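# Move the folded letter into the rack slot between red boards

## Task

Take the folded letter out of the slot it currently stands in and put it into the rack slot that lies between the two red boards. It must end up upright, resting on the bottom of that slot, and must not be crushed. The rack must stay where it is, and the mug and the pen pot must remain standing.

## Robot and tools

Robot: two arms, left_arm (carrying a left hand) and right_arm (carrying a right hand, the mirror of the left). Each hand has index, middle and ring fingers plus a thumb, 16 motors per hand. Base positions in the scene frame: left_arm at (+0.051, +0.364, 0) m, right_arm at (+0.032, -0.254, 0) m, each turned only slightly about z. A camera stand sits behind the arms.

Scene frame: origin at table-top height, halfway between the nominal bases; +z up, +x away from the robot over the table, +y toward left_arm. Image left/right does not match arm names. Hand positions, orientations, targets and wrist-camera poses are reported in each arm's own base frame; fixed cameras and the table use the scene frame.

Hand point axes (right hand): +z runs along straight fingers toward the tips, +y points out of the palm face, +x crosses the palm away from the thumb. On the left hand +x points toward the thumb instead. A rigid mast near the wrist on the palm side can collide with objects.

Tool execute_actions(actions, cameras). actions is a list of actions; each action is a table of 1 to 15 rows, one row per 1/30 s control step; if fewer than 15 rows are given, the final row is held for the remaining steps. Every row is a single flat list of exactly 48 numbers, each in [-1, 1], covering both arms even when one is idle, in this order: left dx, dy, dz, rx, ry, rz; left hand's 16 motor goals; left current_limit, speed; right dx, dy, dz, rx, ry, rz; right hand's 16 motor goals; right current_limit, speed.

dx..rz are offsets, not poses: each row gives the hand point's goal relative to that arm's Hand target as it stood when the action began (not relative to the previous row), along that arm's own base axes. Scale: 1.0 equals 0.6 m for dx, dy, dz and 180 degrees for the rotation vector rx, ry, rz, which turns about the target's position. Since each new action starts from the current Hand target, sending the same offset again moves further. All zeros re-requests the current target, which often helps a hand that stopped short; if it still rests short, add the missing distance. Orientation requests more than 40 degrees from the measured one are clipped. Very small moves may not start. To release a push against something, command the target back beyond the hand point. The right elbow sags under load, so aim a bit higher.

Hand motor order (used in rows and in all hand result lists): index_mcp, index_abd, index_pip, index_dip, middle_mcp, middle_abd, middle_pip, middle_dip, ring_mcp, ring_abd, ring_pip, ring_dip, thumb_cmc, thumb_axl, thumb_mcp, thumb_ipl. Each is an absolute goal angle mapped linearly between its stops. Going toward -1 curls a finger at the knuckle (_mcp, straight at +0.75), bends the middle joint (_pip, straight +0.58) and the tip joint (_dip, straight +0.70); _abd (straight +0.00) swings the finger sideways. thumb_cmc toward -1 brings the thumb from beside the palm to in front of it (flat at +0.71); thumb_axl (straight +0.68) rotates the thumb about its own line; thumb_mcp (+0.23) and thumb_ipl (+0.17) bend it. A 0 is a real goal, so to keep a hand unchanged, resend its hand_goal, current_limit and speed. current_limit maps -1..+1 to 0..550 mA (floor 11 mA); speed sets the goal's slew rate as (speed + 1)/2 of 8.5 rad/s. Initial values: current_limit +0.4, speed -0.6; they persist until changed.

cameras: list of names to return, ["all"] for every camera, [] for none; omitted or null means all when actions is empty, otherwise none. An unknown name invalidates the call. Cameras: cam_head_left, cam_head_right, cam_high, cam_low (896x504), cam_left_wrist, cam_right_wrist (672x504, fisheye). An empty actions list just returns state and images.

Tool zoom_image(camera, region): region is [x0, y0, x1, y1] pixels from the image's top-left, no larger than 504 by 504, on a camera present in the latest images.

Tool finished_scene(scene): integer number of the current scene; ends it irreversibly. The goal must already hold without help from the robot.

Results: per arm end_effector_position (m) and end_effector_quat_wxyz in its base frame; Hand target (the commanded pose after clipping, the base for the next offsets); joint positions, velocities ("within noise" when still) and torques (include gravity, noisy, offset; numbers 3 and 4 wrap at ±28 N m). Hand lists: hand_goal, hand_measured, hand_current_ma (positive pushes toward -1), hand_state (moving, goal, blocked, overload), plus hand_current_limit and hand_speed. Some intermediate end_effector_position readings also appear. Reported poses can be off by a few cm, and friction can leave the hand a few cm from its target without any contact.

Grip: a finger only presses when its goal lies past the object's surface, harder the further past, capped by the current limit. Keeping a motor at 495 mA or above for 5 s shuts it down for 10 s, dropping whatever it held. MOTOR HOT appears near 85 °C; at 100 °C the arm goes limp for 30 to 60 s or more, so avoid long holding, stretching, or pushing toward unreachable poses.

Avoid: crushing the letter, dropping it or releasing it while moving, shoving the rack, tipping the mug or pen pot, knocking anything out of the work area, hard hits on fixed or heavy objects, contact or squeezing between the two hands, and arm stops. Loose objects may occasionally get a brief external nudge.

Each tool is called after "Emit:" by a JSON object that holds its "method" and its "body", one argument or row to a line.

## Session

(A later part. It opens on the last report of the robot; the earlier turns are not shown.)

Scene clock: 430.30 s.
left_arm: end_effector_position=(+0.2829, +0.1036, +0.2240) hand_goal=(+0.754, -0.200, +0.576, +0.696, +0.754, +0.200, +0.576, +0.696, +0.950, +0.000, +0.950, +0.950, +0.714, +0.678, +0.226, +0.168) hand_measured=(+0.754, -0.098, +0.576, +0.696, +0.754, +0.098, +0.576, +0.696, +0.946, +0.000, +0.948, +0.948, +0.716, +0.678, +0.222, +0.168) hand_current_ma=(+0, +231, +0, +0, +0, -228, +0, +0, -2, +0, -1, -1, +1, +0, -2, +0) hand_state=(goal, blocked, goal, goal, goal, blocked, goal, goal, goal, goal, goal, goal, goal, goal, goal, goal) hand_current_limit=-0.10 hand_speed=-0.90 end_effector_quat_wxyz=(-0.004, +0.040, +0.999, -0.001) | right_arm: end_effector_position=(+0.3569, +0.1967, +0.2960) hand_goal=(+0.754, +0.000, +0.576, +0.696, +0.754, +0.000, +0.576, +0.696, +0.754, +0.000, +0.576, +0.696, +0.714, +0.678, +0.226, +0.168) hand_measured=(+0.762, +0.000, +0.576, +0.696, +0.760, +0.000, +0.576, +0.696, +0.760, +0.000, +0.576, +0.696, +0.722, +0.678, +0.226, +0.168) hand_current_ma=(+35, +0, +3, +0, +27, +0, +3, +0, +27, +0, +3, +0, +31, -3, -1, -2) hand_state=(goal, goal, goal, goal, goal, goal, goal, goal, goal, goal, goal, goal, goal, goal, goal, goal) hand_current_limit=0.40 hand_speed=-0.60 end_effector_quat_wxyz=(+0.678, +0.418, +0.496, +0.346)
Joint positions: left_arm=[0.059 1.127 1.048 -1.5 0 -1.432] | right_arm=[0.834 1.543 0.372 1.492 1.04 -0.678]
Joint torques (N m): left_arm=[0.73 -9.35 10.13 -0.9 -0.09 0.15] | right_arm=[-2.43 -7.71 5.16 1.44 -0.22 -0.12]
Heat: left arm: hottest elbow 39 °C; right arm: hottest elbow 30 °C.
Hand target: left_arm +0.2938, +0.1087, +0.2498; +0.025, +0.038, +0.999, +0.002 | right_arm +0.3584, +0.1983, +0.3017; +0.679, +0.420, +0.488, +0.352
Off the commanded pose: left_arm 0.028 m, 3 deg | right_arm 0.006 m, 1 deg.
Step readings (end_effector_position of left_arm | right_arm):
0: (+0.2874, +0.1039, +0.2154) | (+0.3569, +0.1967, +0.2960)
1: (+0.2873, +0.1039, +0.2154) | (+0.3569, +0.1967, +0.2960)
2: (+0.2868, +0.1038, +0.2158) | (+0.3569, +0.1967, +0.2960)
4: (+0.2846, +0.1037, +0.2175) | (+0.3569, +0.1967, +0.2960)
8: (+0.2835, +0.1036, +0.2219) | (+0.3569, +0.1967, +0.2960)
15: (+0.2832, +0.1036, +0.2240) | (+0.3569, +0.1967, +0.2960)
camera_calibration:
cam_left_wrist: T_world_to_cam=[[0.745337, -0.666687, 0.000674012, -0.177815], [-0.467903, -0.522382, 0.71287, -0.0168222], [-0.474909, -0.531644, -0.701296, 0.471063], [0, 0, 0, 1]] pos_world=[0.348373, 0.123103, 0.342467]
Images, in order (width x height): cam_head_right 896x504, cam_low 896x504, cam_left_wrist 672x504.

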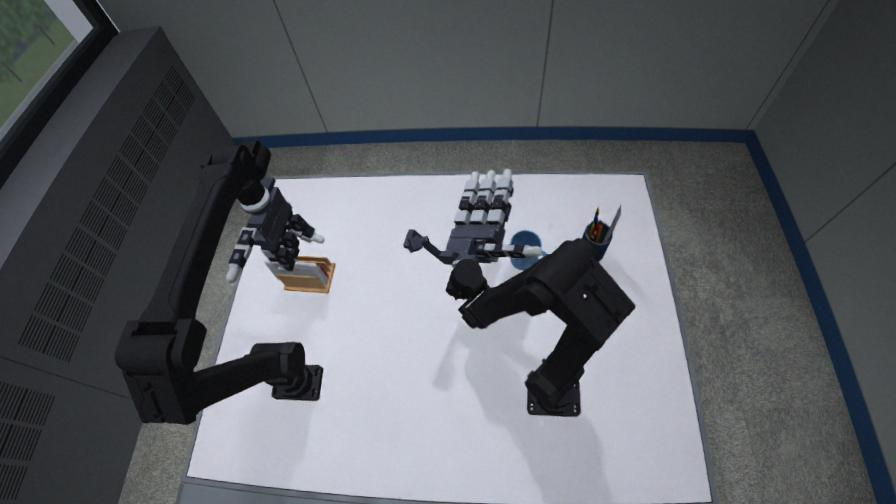

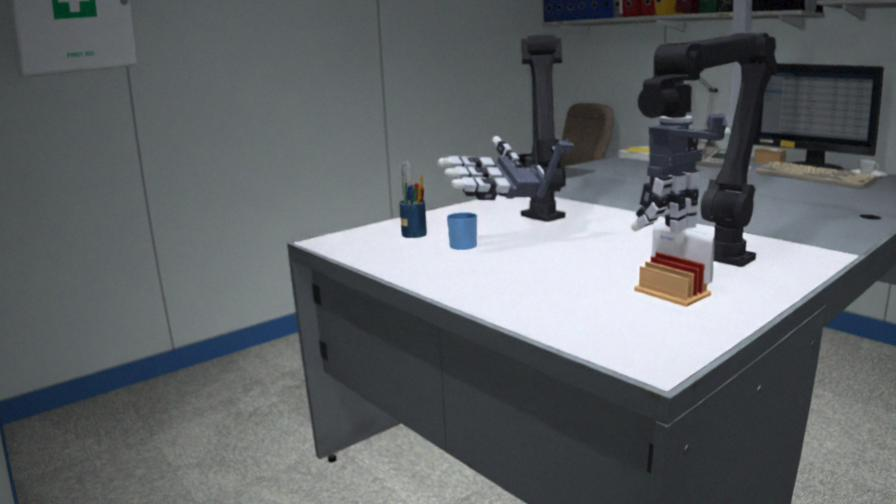

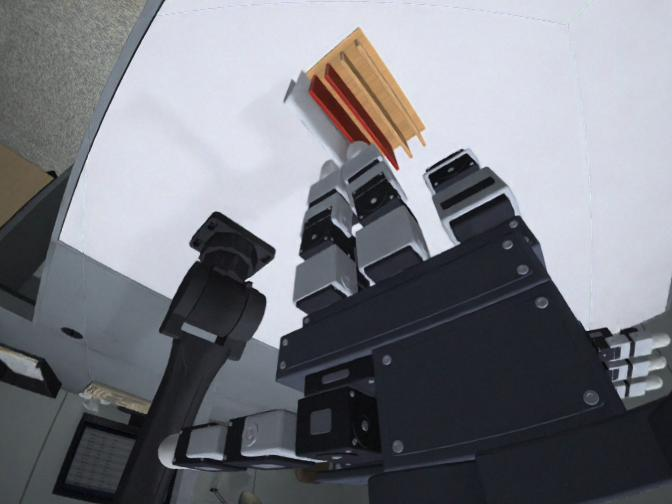

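Emit:
{"method": "execute_actions", "body": {
  "actions": [
    [[-0.001,0,0.022,0,-0.001,0,0.754,-0.2,0.576,0.696,0.754,0.2,0.576,0.696,0.95,0,0.95,0.95,0.714,0.678,0.226,0.168,-0.1,-0.9,0,0,0,0,0,0,0.754,0,0.576,0.696,0.754,0,0.576,0.696,0.754,0,0.576,0.696,0.714,0.678,0.226,0.168,0.4,-0.6]],
    [[0,0,0.022,0,-0.001,0,0.754,-0.2,0.576,0.696,0.754,0.2,0.576,0.696,0.95,0,0.95,0.95,0.714,0.678,0.226,0.168,-0.1,-0.9,0,0,0,0,0,0,0.754,0,0.576,0.696,0.754,0,0.576,0.696,0.754,0,0.576,0.696,0.714,0.678,0.226,0.168,0.4,-0.6]]
  ],
  "cameras": ["cam_low","cam_left_wrist","cam_head_right"]
}}

Emit:
{"method": "zoom_image", "body": {
  "camera": "cam_left_wrist",
  "region": [270, 20, 450, 220]
}}

Emit:
{"method": "zoom_image", "body": {
  "camera": "cam_low",
  "region": [645, 225, 720, 305]
}}

Emit:
{"method": "zoom_image", "body": {
  "camera": "cam_head_right",
  "region": [260, 240, 350, 300]
}}

Scene clock: 438.90 s.
left_arm: end_effector_position=(+0.2841, +0.1037, +0.2509) hand_goal=(+0.754, -0.200, +0.576, +0.696, +0.754, +0.200, +0.576, +0.696, +0.950, +0.000, +0.950, +0.950, +0.714, +0.678, +0.226, +0.168) hand_measured=(+0.754, -0.098, +0.576, +0.696, +0.754, +0.098, +0.576, +0.696, +0.946, +0.000, +0.948, +0.948, +0.716, +0.678, +0.222, +0.168) hand_current_ma=(+0, +231, +0, +0, +0, -228, +0, +0, -2, +0, -1, -1, +1, +0, -2, +0) hand_state=(goal, blocked, goal, goal, goal, blocked, goal, goal, goal, goal, goal, goal, goal, goal, goal, goal) hand_current_limit=-0.10 hand_speed=-0.90 end_effector_quat_wxyz=(+0.000, +0.040, +0.999, +0.000) | right_arm: end_effector_position=(+0.3569, +0.1967, +0.2960) hand_goal=(+0.754, +0.000, +0.576, +0.696, +0.754, +0.000, +0.576, +0.696, +0.754, +0.000, +0.576, +0.696, +0.714, +0.678, +0.226, +0.168) hand_measured=(+0.762, +0.000, +0.576, +0.696, +0.760, +0.000, +0.576, +0.696, +0.760, +0.000, +0.576, +0.696, +0.722, +0.678, +0.226, +0.168) hand_current_ma=(+35, +0, +3, +0, +27, +0, +3, +0, +27, +0, +3, +0, +31, -3, -1, -2) hand_state=(goal, goal, goal, goal, goal, goal, goal, goal, goal, goal, goal, goal, goal, goal, goal, goal) hand_current_limit=0.40 hand_speed=-0.60 end_effector_quat_wxyz=(+0.678, +0.418, +0.496, +0.346)
Joint positions: left_arm=[0.059 1.122 1.115 -1.564 0 -1.432] | right_arm=[0.834 1.543 0.372 1.492 1.04 -0.678]
Joint torques (N m): left_arm=[1.03 -9.29 9.94 -0.95 -0.06 0.15] | right_arm=[-2.37 -7.71 5.18 1.46 -0.22 -0.12]
Heat: left arm: hottest elbow 39 °C; right arm: hottest elbow 30 °C.
Hand target: left_arm +0.2932, +0.1087, +0.2760; +0.028, +0.038, +0.999, +0.002 | right_arm +0.3584, +0.1983, +0.3017; +0.679, +0.420, +0.488, +0.352
Off the commanded pose: left_arm 0.027 m, 3 deg | right_arm 0.006 m, 1 deg.
Step readings (end_effector_position of left_arm | right_arm):
0: (+0.2829, +0.1036, +0.2240) | (+0.3569, +0.1967, +0.2960)
1: (+0.2828, +0.1036, +0.2240) | (+0.3569, +0.1967, +0.2960)
2: (+0.2826, +0.1036, +0.2246) | (+0.3569, +0.1967, +0.2960)
4: (+0.2817, +0.1035, +0.2271) | (+0.3569, +0.1967, +0.2960)
8: (+0.2831, +0.1036, +0.2343) | (+0.3569, +0.1967, +0.2960)
15: (+0.2835, +0.1036, +0.2380) | (+0.3569, +0.1967, +0.2960)
16: (+0.2834, +0.1036, +0.2381) | (+0.3569, +0.1967, +0.2960)
17: (+0.2829, +0.1036, +0.2386) | (+0.3569, +0.1967, +0.2960)
19: (+0.2822, +0.1036, +0.2413) | (+0.3569, +0.1967, +0.2960)
23: (+0.2838, +0.1037, +0.2482) | (+0.3569, +0.1967, +0.2960)
30: (+0.2843, +0.1037, +0.2509) | (+0.3569, +0.1967, +0.2960)
camera_calibration:
cam_left_wrist: T_world_to_cam=[[0.745252, -0.666748, 0.00682727, -0.180219], [-0.474167, -0.522741, 0.708454, -0.0325499], [-0.468792, -0.531214, -0.705724, 0.489971], [0, 0, 0, 1]] pos_world=[0.348569, 0.123103, 0.370074]
Images, in order (width x height): cam_head_right 896x504, cam_low 896x504, cam_left_wrist 672x504.

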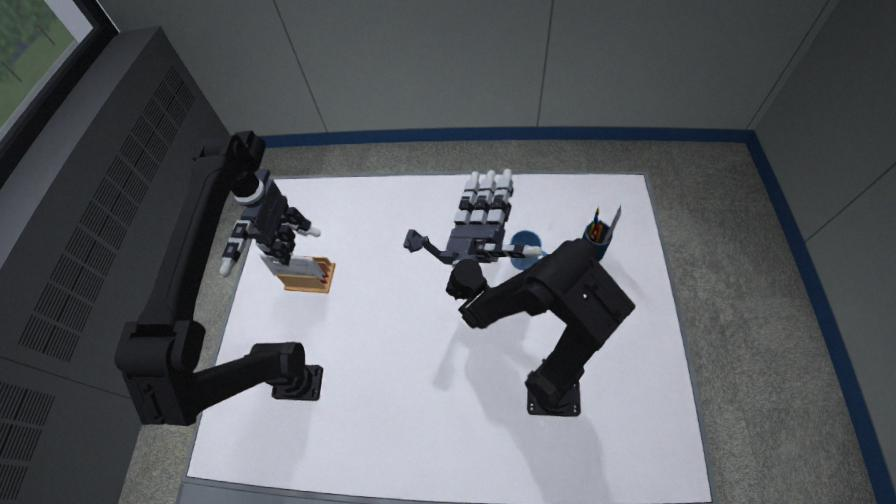

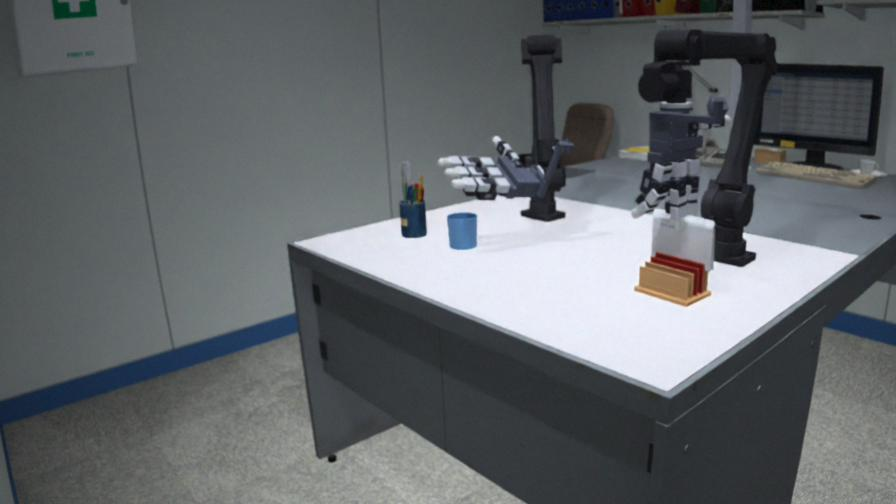

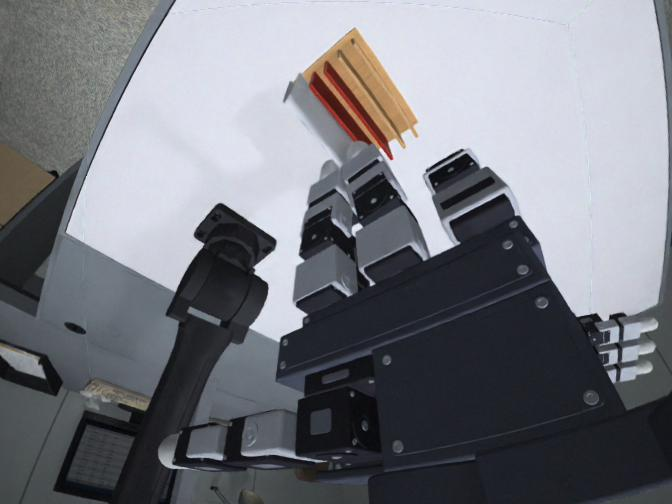

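Scaled by 2.520 from the camera's 672x504 image, which has a finer 960x720 frame.

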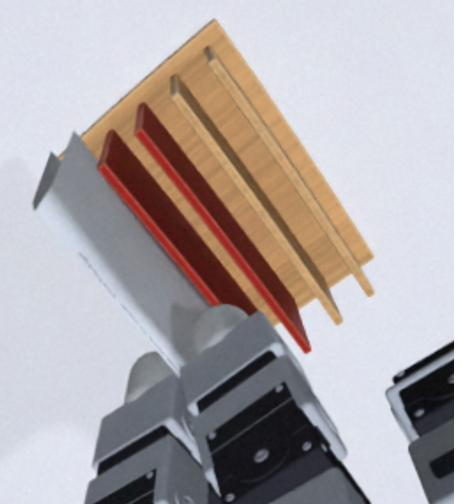

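Scaled by 6.300 from the camera's 896x504 image, which has a finer 1280x720 frame.

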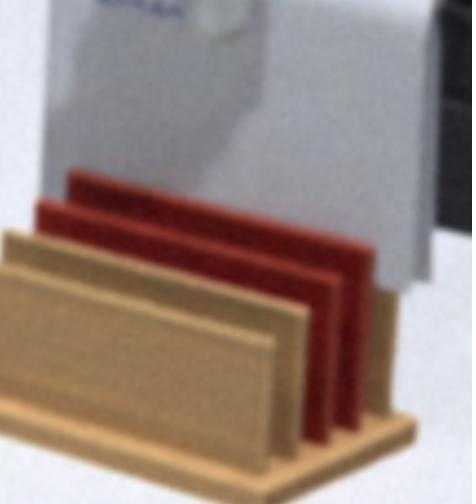

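Scaled by 5.600 from the camera's 896x504 image, which has a finer 1280x720 frame.

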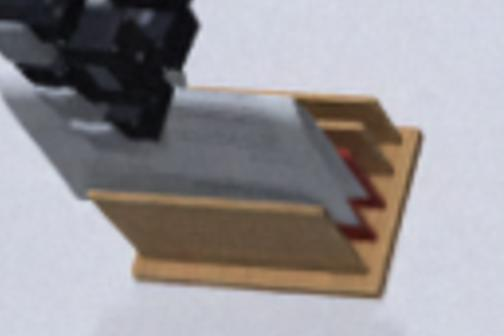

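Emit:
{"method": "execute_actions", "body": {
  "actions": [
    [[0,0,0.02,0,0,0,0.754,-0.2,0.576,0.696,0.754,0.2,0.576,0.696,0.95,0,0.95,0.95,0.714,0.678,0.226,0.168,-0.1,-0.9,0,0,0,0,0,0,0.754,0,0.576,0.696,0.754,0,0.576,0.696,0.754,0,0.576,0.696,0.714,0.678,0.226,0.168,0.4,-0.6]],
    [[0,0,0.02,0,0,0,0.754,-0.2,0.576,0.696,0.754,0.2,0.576,0.696,0.95,0,0.95,0.95,0.714,0.678,0.226,0.168,-0.1,-0.9,0,0,0,0,0,0,0.754,0,0.576,0.696,0.754,0,0.576,0.696,0.754,0,0.576,0.696,0.714,0.678,0.226,0.168,0.4,-0.6]]
  ],
  "cameras": ["cam_low","cam_left_wrist","cam_head_right","cam_high"]
}}

Emit:
{"method": "zoom_image", "body": {
  "camera": "cam_left_wrist",
  "region": [270, 20, 450, 220]
}}

Emit:
{"method": "zoom_image", "body": {
  "camera": "cam_low",
  "region": [645, 215, 725, 305]
}}

Emit:
{"method": "zoom_image", "body": {
  "camera": "cam_head_right",
  "region": [260, 240, 350, 300]
}}

Emit:
{"method": "zoom_image", "body": {
  "camera": "cam_high",
  "region": [540, 265, 640, 365]
}}

Scene clock: 452.97 s.
left_arm: end_effector_position=(+0.2850, +0.1037, +0.2766) hand_goal=(+0.754, -0.200, +0.576, +0.696, +0.754, +0.200, +0.576, +0.696, +0.950, +0.000, +0.950, +0.950, +0.714, +0.678, +0.226, +0.168) hand_measured=(+0.754, -0.098, +0.576, +0.696, +0.754, +0.098, +0.576, +0.696, +0.946, +0.000, +0.948, +0.948, +0.716, +0.678, +0.222, +0.168) hand_current_ma=(+0, +231, +0, +0, +0, -228, +0, +0, -2, +0, -1, -1, +1, +0, -2, +0) hand_state=(goal, blocked, goal, goal, goal, blocked, goal, goal, goal, goal, goal, goal, goal, goal, goal, goal) hand_current_limit=-0.10 hand_speed=-0.90 end_effector_quat_wxyz=(+0.003, +0.040, +0.999, +0.000) | right_arm: end_effector_position=(+0.3569, +0.1967, +0.2960) hand_goal=(+0.754, +0.000, +0.576, +0.696, +0.754, +0.000, +0.576, +0.696, +0.754, +0.000, +0.576, +0.696, +0.714, +0.678, +0.226, +0.168) hand_measured=(+0.762, +0.000, +0.576, +0.696, +0.760, +0.000, +0.576, +0.696, +0.760, +0.000, +0.576, +0.696, +0.722, +0.678, +0.226, +0.168) hand_current_ma=(+35, +0, +3, +0, +27, +0, +3, +0, +27, +0, +3, +0, +31, -3, -1, -2) hand_state=(goal, goal, goal, goal, goal, goal, goal, goal, goal, goal, goal, goal, goal, goal, goal, goal) hand_current_limit=0.40 hand_speed=-0.60 end_effector_quat_wxyz=(+0.678, +0.418, +0.496, +0.346)
Joint positions: left_arm=[0.059 1.122 1.182 -1.626 0 -1.432] | right_arm=[0.834 1.543 0.372 1.492 1.04 -0.678]
Joint torques (N m): left_arm=[0.79 -8.35 9.91 -0.69 -0.09 0.15] | right_arm=[-2.43 -7.71 5.18 1.46 -0.22 -0.12]
Heat: left arm: hottest elbow 39 °C; right arm: hottest elbow 30 °C.
Hand target: left_arm +0.2932, +0.1087, +0.3001; +0.028, +0.038, +0.999, +0.002 | right_arm +0.3584, +0.1983, +0.3017; +0.679, +0.420, +0.488, +0.352
Off the commanded pose: left_arm 0.025 m, 3 deg | right_arm 0.006 m, 1 deg.
Step readings (end_effector_position of left_arm | right_arm):
0: (+0.2841, +0.1037, +0.2509) | (+0.3569, +0.1967, +0.2960)
1: (+0.2840, +0.1037, +0.2509) | (+0.3569, +0.1967, +0.2960)
2: (+0.2838, +0.1037, +0.2515) | (+0.3569, +0.1967, +0.2960)
4: (+0.2829, +0.1036, +0.2539) | (+0.3569, +0.1967, +0.2960)
8: (+0.2845, +0.1037, +0.2610) | (+0.3569, +0.1967, +0.2960)
15: (+0.2848, +0.1037, +0.2636) | (+0.3569, +0.1967, +0.2960)
16: (+0.2848, +0.1037, +0.2637) | (+0.3569, +0.1967, +0.2960)
17: (+0.2843, +0.1037, +0.2642) | (+0.3569, +0.1967, +0.2960)
19: (+0.2835, +0.1036, +0.2667) | (+0.3569, +0.1967, +0.2960)
23: (+0.2848, +0.1037, +0.2739) | (+0.3569, +0.1967, +0.2960)
30: (+0.2851, +0.1037, +0.2766) | (+0.3569, +0.1967, +0.2960)
camera_calibration:
cam_left_wrist: T_world_to_cam=[[0.745223, -0.666722, 0.0111237, -0.182166], [-0.478438, -0.523002, 0.705384, -0.0482607], [-0.464477, -0.53099, -0.708739, 0.508102], [0, 0, 0, 1]] pos_world=[0.348666, 0.123103, 0.39618]
Images, in order (width x height): cam_head_right 896x504, cam_high 896x504, cam_low 896x504, cam_left_wrist 672x504.

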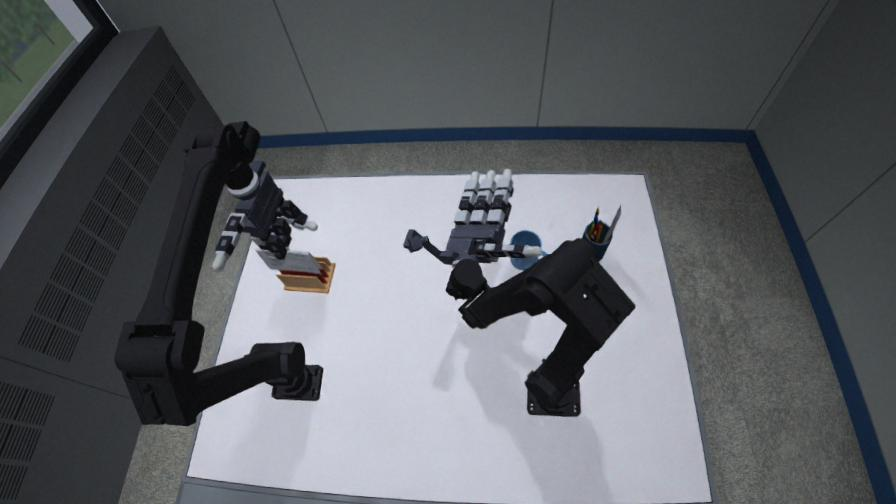

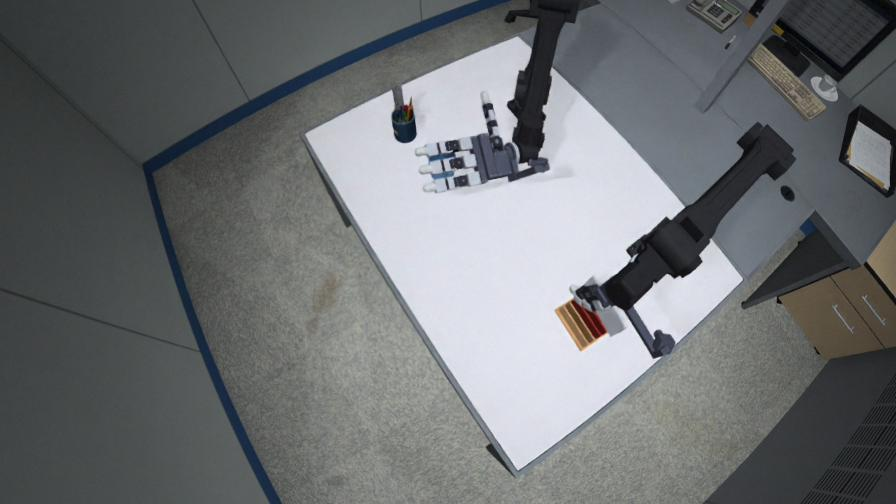

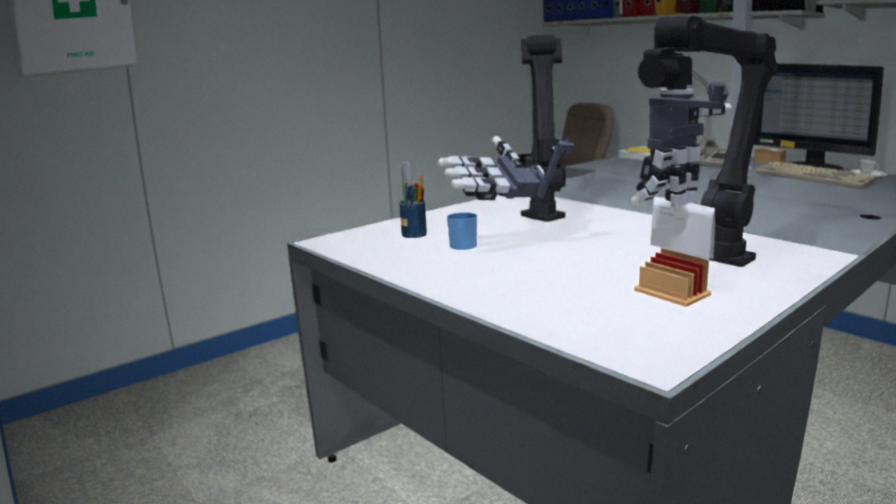

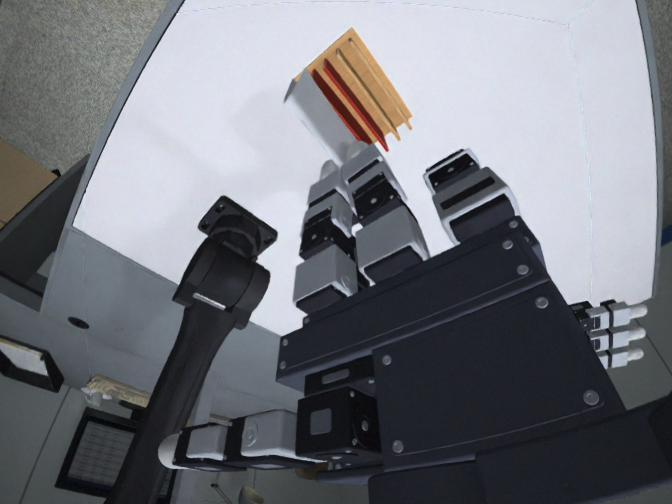

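Scaled by 2.520 from the camera's 672x504 image, which has a finer 960x720 frame.

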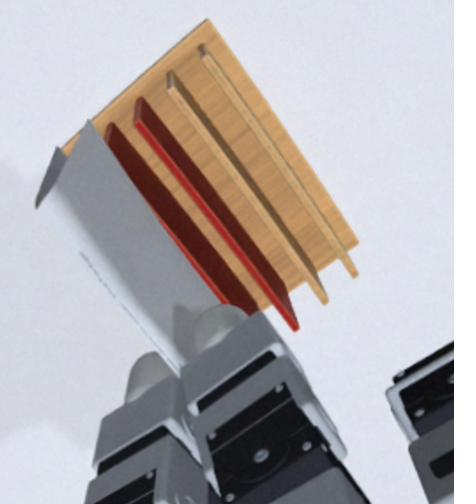

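Scaled by 5.600 from the camera's 896x504 image, which has a finer 1280x720 frame.

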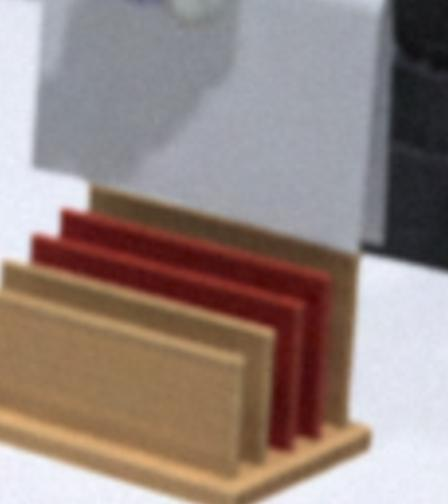

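Scaled by 5.600 from the camera's 896x504 image, which has a finer 1280x720 frame.

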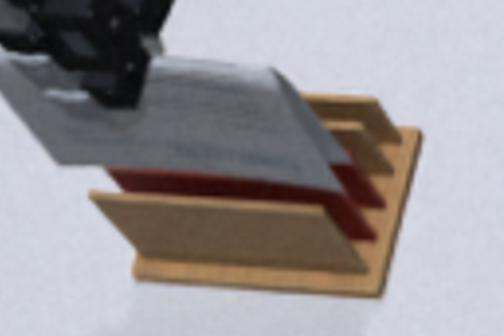

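Scaled by 5.040 from the camera's 896x504 image, which has a finer 1280x720 frame.

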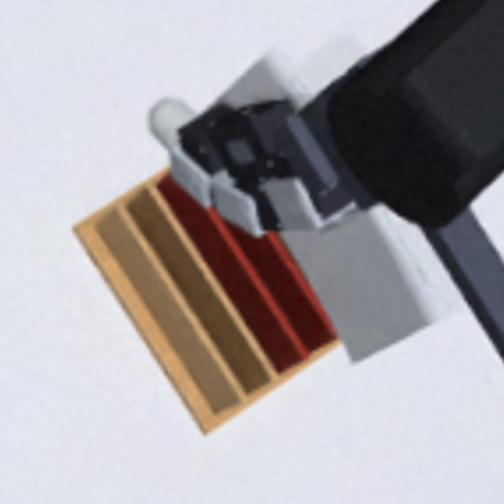

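Emit:
{"method": "execute_actions", "body": {
  "actions": [
    [[0.03,-0.0022,0,0,0.002,0,0.754,-0.2,0.576,0.696,0.754,0.2,0.576,0.696,0.95,0,0.95,0.95,0.714,0.678,0.226,0.168,-0.1,-0.9,0,0,0,0,0,0,0.754,0,0.576,0.696,0.754,0,0.576,0.696,0.754,0,0.576,0.696,0.714,0.678,0.226,0.168,0.4,-0.6]]
  ],
  "cameras": ["cam_low","cam_left_wrist","cam_head_right","cam_high"]
}}

Emit:
{"method": "zoom_image", "body": {
  "camera": "cam_left_wrist",
  "region": [270, 20, 450, 220]
}}

Emit:
{"method": "zoom_image", "body": {
  "camera": "cam_low",
  "region": [635, 200, 725, 305]
}}

Emit:
{"method": "zoom_image", "body": {
  "camera": "cam_head_right",
  "region": [260, 240, 350, 300]
}}

Emit:
{"method": "zoom_image", "body": {
  "camera": "cam_high",
  "region": [540, 265, 640, 365]
}}

Scene clock: 464.50 s.
left_arm: end_effector_position=(+0.2987, +0.1045, +0.2812) hand_goal=(+0.754, -0.200, +0.576, +0.696, +0.754, +0.200, +0.576, +0.696, +0.950, +0.000, +0.950, +0.950, +0.714, +0.678, +0.226, +0.168) hand_measured=(+0.754, -0.098, +0.576, +0.696, +0.754, +0.098, +0.576, +0.696, +0.946, +0.000, +0.948, +0.948, +0.716, +0.678, +0.222, +0.168) hand_current_ma=(+0, +231, +0, +0, +0, -228, +0, +0, -2, +0, -1, -1, +1, +0, -2, +0) hand_state=(goal, blocked, goal, goal, goal, blocked, goal, goal, goal, goal, goal, goal, goal, goal, goal, goal) hand_current_limit=-0.10 hand_speed=-0.90 end_effector_quat_wxyz=(+0.004, +0.040, +0.999, +0.000) | right_arm: end_effector_position=(+0.3569, +0.1967, +0.2960) hand_goal=(+0.754, +0.000, +0.576, +0.696, +0.754, +0.000, +0.576, +0.696, +0.754, +0.000, +0.576, +0.696, +0.714, +0.678, +0.226, +0.168) hand_measured=(+0.762, +0.000, +0.576, +0.696, +0.760, +0.000, +0.576, +0.696, +0.760, +0.000, +0.576, +0.696, +0.722, +0.678, +0.226, +0.168) hand_current_ma=(+35, +0, +3, +0, +27, +0, +3, +0, +27, +0, +3, +0, +31, -3, -1, -2) hand_state=(goal, goal, goal, goal, goal, goal, goal, goal, goal, goal, goal, goal, goal, goal, goal, goal) hand_current_limit=0.40 hand_speed=-0.60 end_effector_quat_wxyz=(+0.678, +0.418, +0.496, +0.346)
Joint positions: left_arm=[0.059 1.157 1.22 -1.626 0 -1.432] | right_arm=[0.834 1.543 0.372 1.492 1.04 -0.678]
Joint torques (N m): left_arm=[0.62 -8.29 9.85 -0.69 -0.08 0.1] | right_arm=[-2.37 -7.71 5.18 1.46 -0.22 -0.13]
Heat: left arm: hottest elbow 40 °C; right arm: hottest elbow 30 °C.
Hand target: left_arm +0.3112, +0.1073, +0.3001; +0.025, +0.038, +0.999, +0.002 | right_arm +0.3584, +0.1983, +0.3017; +0.679, +0.420, +0.488, +0.352
Off the commanded pose: left_arm 0.023 m, 2 deg | right_arm 0.006 m, 1 deg.
Step readings (end_effector_position of left_arm | right_arm):
0: (+0.2850, +0.1037, +0.2766) | (+0.3569, +0.1967, +0.2960)
1: (+0.2850, +0.1037, +0.2766) | (+0.3569, +0.1967, +0.2960)
2: (+0.2853, +0.1037, +0.2772) | (+0.3569, +0.1967, +0.2960)
4: (+0.2879, +0.1039, +0.2794) | (+0.3569, +0.1967, +0.2960)
8: (+0.2957, +0.1044, +0.2835) | (+0.3569, +0.1967, +0.2960)
15: (+0.2987, +0.1045, +0.2812) | (+0.3569, +0.1967, +0.2960)
camera_calibration:
cam_left_wrist: T_world_to_cam=[[0.745147, -0.666767, 0.0133013, -0.192509], [-0.480661, -0.523124, 0.70378, -0.0432868], [-0.462299, -0.530814, -0.710293, 0.517896], [0, 0, 0, 1]] pos_world=[0.362064, 0.123903, 0.400883]
Images, in order (width x height): cam_head_right 896x504, cam_high 896x504, cam_low 896x504, cam_left_wrist 672x504.

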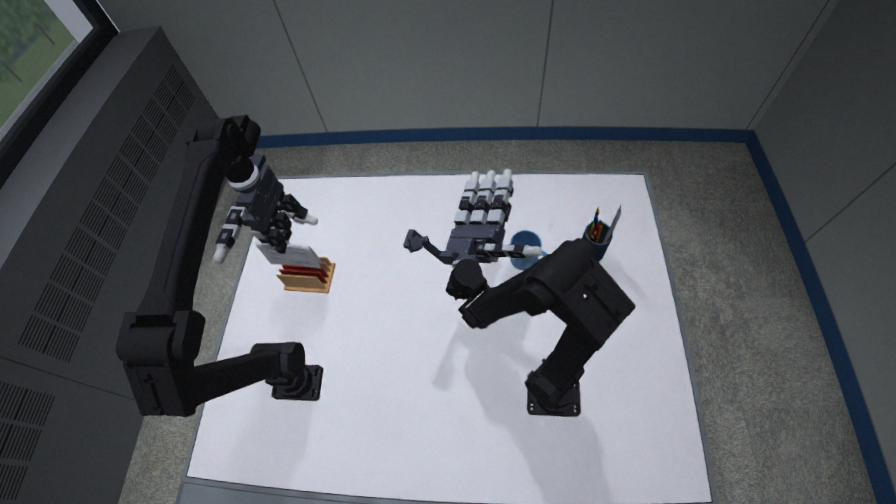

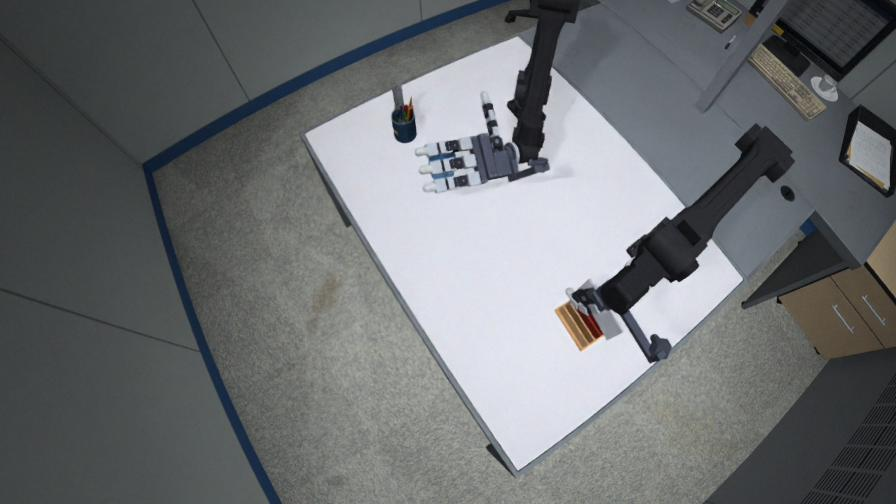

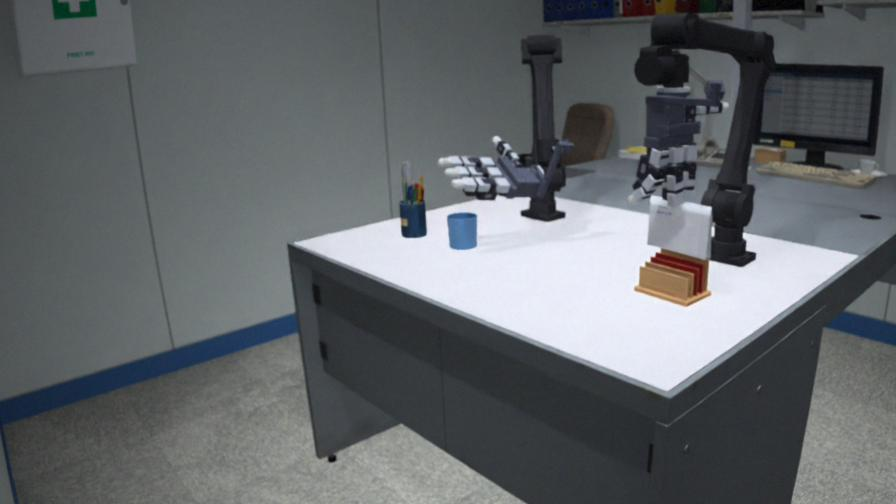

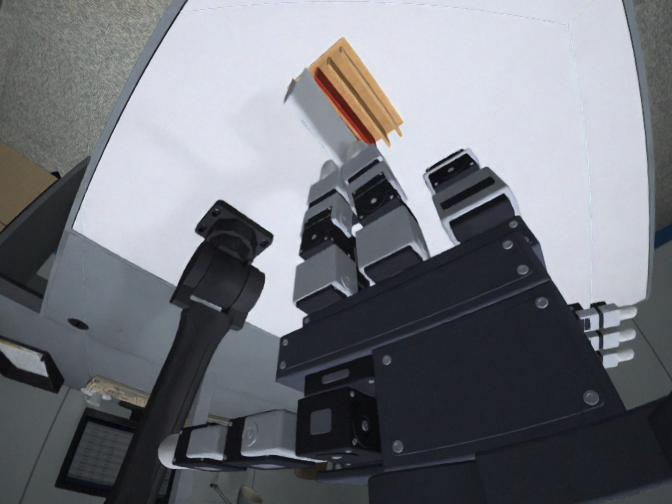

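Scaled by 2.520 from the camera's 672x504 image, which has a finer 960x720 frame.

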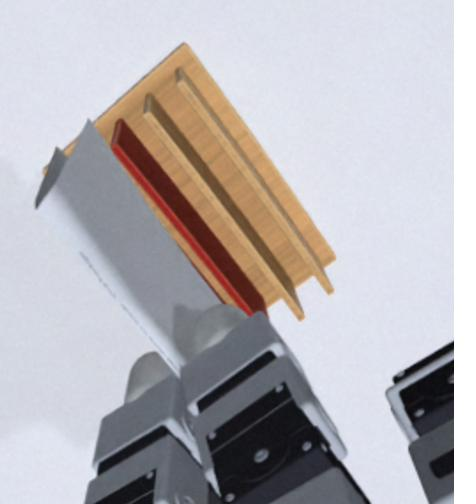

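Scaled by 4.800 from the camera's 896x504 image, which has a finer 1280x720 frame.

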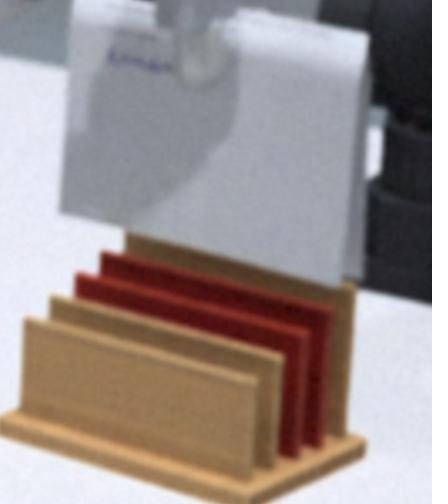

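Scaled by 5.600 from the camera's 896x504 image, which has a finer 1280x720 frame.

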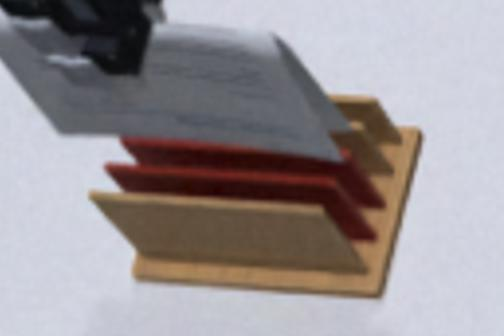

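Scaled by 5.040 from the camera's 896x504 image, which has a finer 1280x720 frame.

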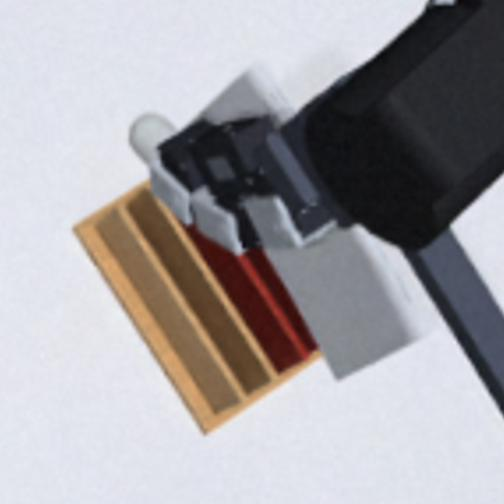

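Emit:
{"method": "execute_actions", "body": {
  "actions": [
    [[-0.0108,-0.0015,-0.034,-0.0009,0.0159,0,0.754,-0.2,0.576,0.696,0.754,0.2,0.576,0.696,0.95,0,0.95,0.95,0.714,0.678,0.226,0.168,-0.1,-0.9,0,0,0,0,0,0,0.754,0,0.576,0.696,0.754,0,0.576,0.696,0.754,0,0.576,0.696,0.714,0.678,0.226,0.168,0.4,-0.6]],
    [[0,0,-0.0195,0,0,0,0.754,-0.2,0.576,0.696,0.754,0.2,0.576,0.696,0.95,0,0.95,0.95,0.714,0.678,0.226,0.168,-0.1,-0.9,0,0,0,0,0,0,0.754,0,0.576,0.696,0.754,0,0.576,0.696,0.754,0,0.576,0.696,0.714,0.678,0.226,0.168,0.4,-0.6]]
  ],
  "cameras": ["cam_low","cam_left_wrist","cam_head_right","cam_high"]
}}

Emit:
{"method": "zoom_image", "body": {
  "camera": "cam_left_wrist",
  "region": [270, 20, 450, 220]
}}

Emit:
{"method": "zoom_image", "body": {
  "camera": "cam_low",
  "region": [645, 215, 725, 305]
}}

Emit:
{"method": "zoom_image", "body": {
  "camera": "cam_head_right",
  "region": [270, 240, 350, 300]
}}

Emit:
{"method": "zoom_image", "body": {
  "camera": "cam_high",
  "region": [540, 265, 640, 365]
}}

Scene clock: 475.27 s.
left_arm: end_effector_position=(+0.3017, +0.1047, +0.2722) hand_goal=(+0.754, -0.200, +0.576, +0.696, +0.754, +0.200, +0.576, +0.696, +0.950, +0.000, +0.950, +0.950, +0.714, +0.678, +0.226, +0.168) hand_measured=(+0.754, -0.098, +0.576, +0.696, +0.754, +0.098, +0.576, +0.696, +0.946, +0.000, +0.948, +0.948, +0.716, +0.678, +0.222, +0.168) hand_current_ma=(+0, +231, +0, +0, +0, -228, +0, +0, -2, +0, -1, -1, +1, +0, -2, +0) hand_state=(goal, blocked, goal, goal, goal, blocked, goal, goal, goal, goal, goal, goal, goal, goal, goal, goal) hand_current_limit=-0.10 hand_speed=-0.90 end_effector_quat_wxyz=(+0.000, +0.040, +0.999, +0.000) | right_arm: end_effector_position=(+0.3569, +0.1967, +0.2960) hand_goal=(+0.754, +0.000, +0.576, +0.696, +0.754, +0.000, +0.576, +0.696, +0.754, +0.000, +0.576, +0.696, +0.714, +0.678, +0.226, +0.168) hand_measured=(+0.762, +0.000, +0.576, +0.696, +0.760, +0.000, +0.576, +0.696, +0.760, +0.000, +0.576, +0.696, +0.722, +0.678, +0.226, +0.168) hand_current_ma=(+35, +0, +3, +0, +27, +0, +3, +0, +27, +0, +3, +0, +31, -3, -1, -2) hand_state=(goal, goal, goal, goal, goal, goal, goal, goal, goal, goal, goal, goal, goal, goal, goal, goal) hand_current_limit=0.40 hand_speed=-0.60 end_effector_quat_wxyz=(+0.678, +0.418, +0.496, +0.346)
Joint positions: left_arm=[0.059 1.169 1.206 -1.608 0 -1.432] | right_arm=[0.834 1.543 0.372 1.492 1.04 -0.678]
Joint torques (N m): left_arm=[0.15 -8.35 5.71 0.24 -0.1 0.09] | right_arm=[-2.43 -7.71 5.18 1.44 -0.22 -0.13]
Heat: left arm: hottest elbow 39 °C; right arm: hottest elbow 30 °C.
Hand target: left_arm +0.3048, +0.1064, +0.2680; +0.000, +0.038, +0.999, +0.000 | right_arm +0.3584, +0.1983, +0.3017; +0.679, +0.420, +0.488, +0.352
Off the commanded pose: left_arm 0.005 m, 0 deg | right_arm 0.006 m, 1 deg.
Step readings (end_effector_position of left_arm | right_arm):
0: (+0.2987, +0.1045, +0.2812) | (+0.3569, +0.1967, +0.2960)
1: (+0.2987, +0.1045, +0.2812) | (+0.3569, +0.1967, +0.2960)
2: (+0.2987, +0.1045, +0.2811) | (+0.3569, +0.1967, +0.2960)
4: (+0.2989, +0.1045, +0.2807) | (+0.3569, +0.1967, +0.2960)
8: (+0.2998, +0.1046, +0.2790) | (+0.3569, +0.1967, +0.2960)
15: (+0.3006, +0.1046, +0.2776) | (+0.3569, +0.1967, +0.2960)
16: (+0.3006, +0.1046, +0.2776) | (+0.3569, +0.1967, +0.2960)
17: (+0.3006, +0.1046, +0.2776) | (+0.3569, +0.1967, +0.2960)
19: (+0.3011, +0.1047, +0.2773) | (+0.3569, +0.1967, +0.2960)
23: (+0.3018, +0.1047, +0.2739) | (+0.3569, +0.1967, +0.2960)
30: (+0.3016, +0.1047, +0.2722) | (+0.3569, +0.1967, +0.2960)
camera_calibration:
cam_left_wrist: T_world_to_cam=[[0.745281, -0.666713, 0.00709622, -0.192934], [-0.474419, -0.522787, 0.708251, -0.038595], [-0.468491, -0.531213, -0.705925, 0.513753], [0, 0, 0, 1]] pos_world=[0.366169, 0.124103, 0.391375]
Images, in order (width x height): cam_head_right 896x504, cam_high 896x504, cam_low 896x504, cam_left_wrist 672x504.

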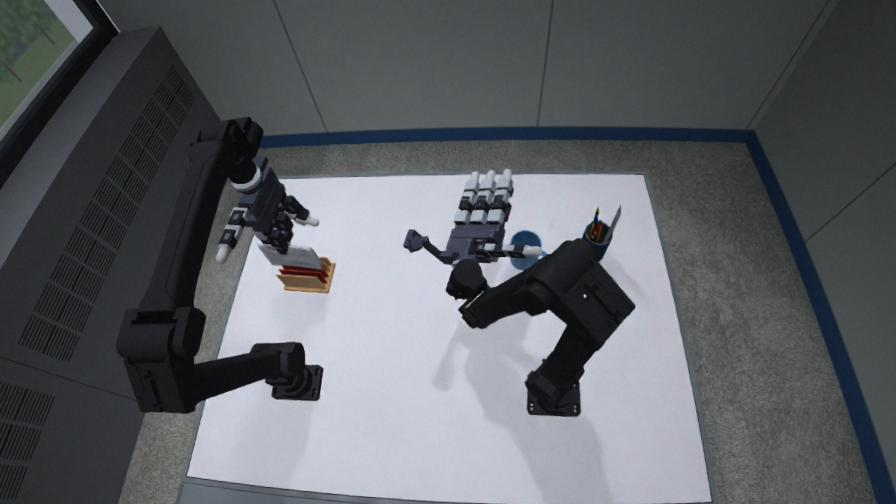

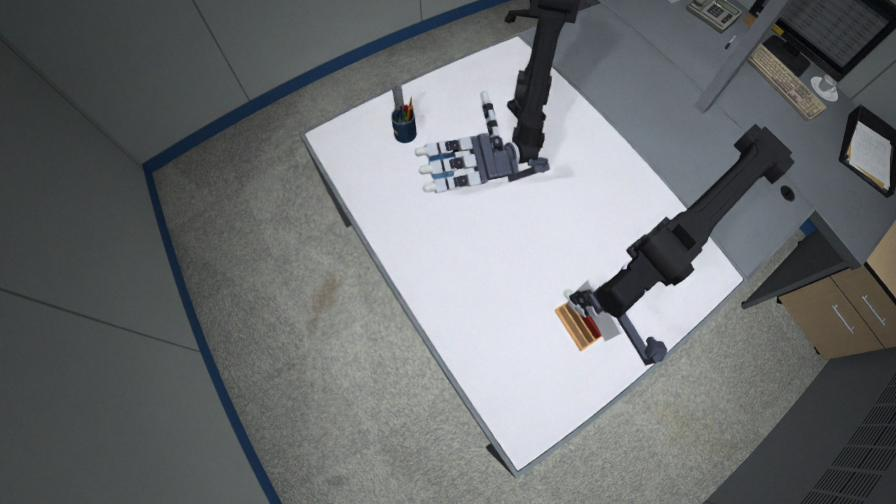

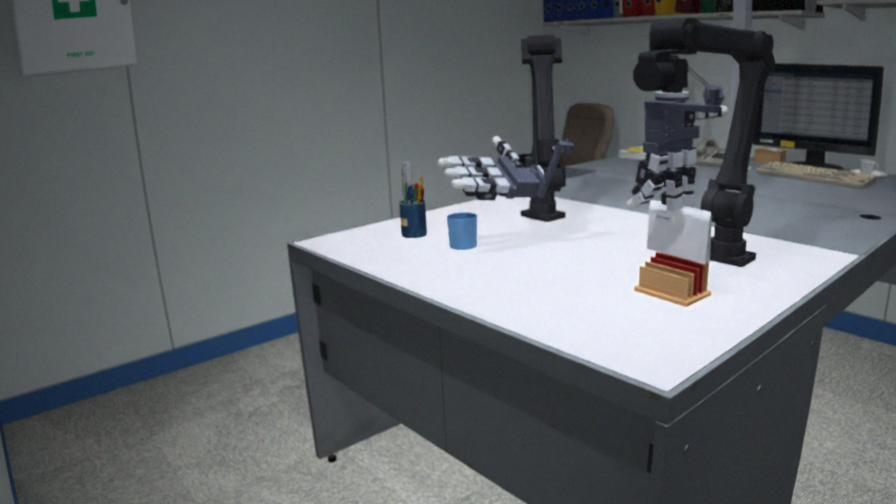

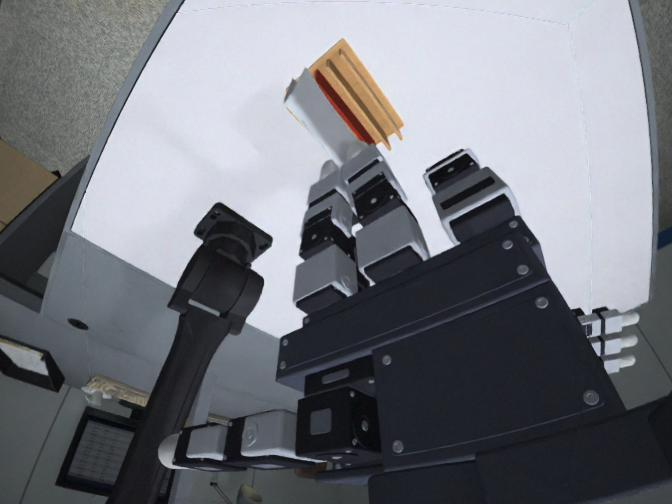

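Scaled by 2.520 from the camera's 672x504 image, which has a finer 960x720 frame.

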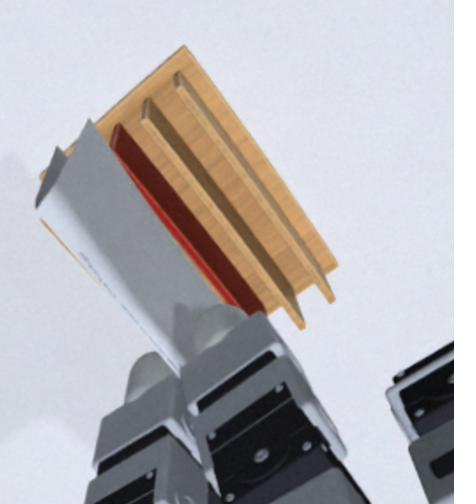

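Scaled by 5.600 from the camera's 896x504 image, which has a finer 1280x720 frame.

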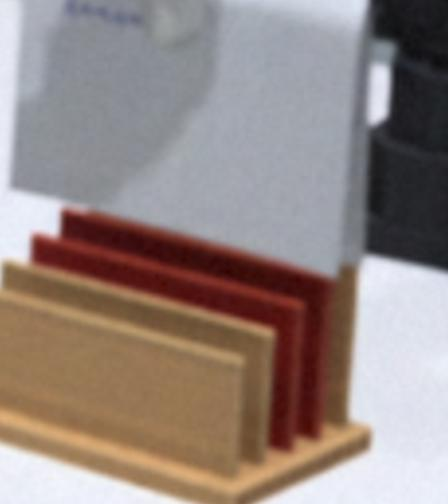

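Scaled by 6.300 from the camera's 896x504 image, which has a finer 1280x720 frame.

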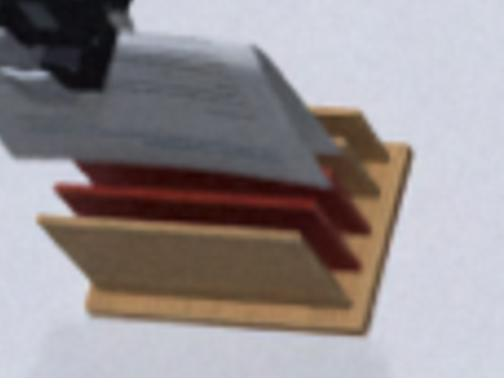

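Scaled by 5.040 from the camera's 896x504 image, which has a finer 1280x720 frame.

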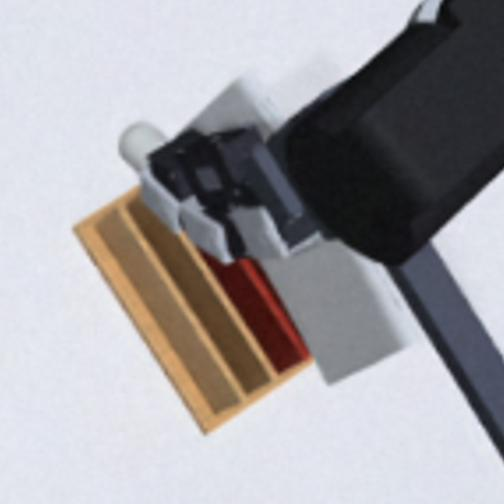

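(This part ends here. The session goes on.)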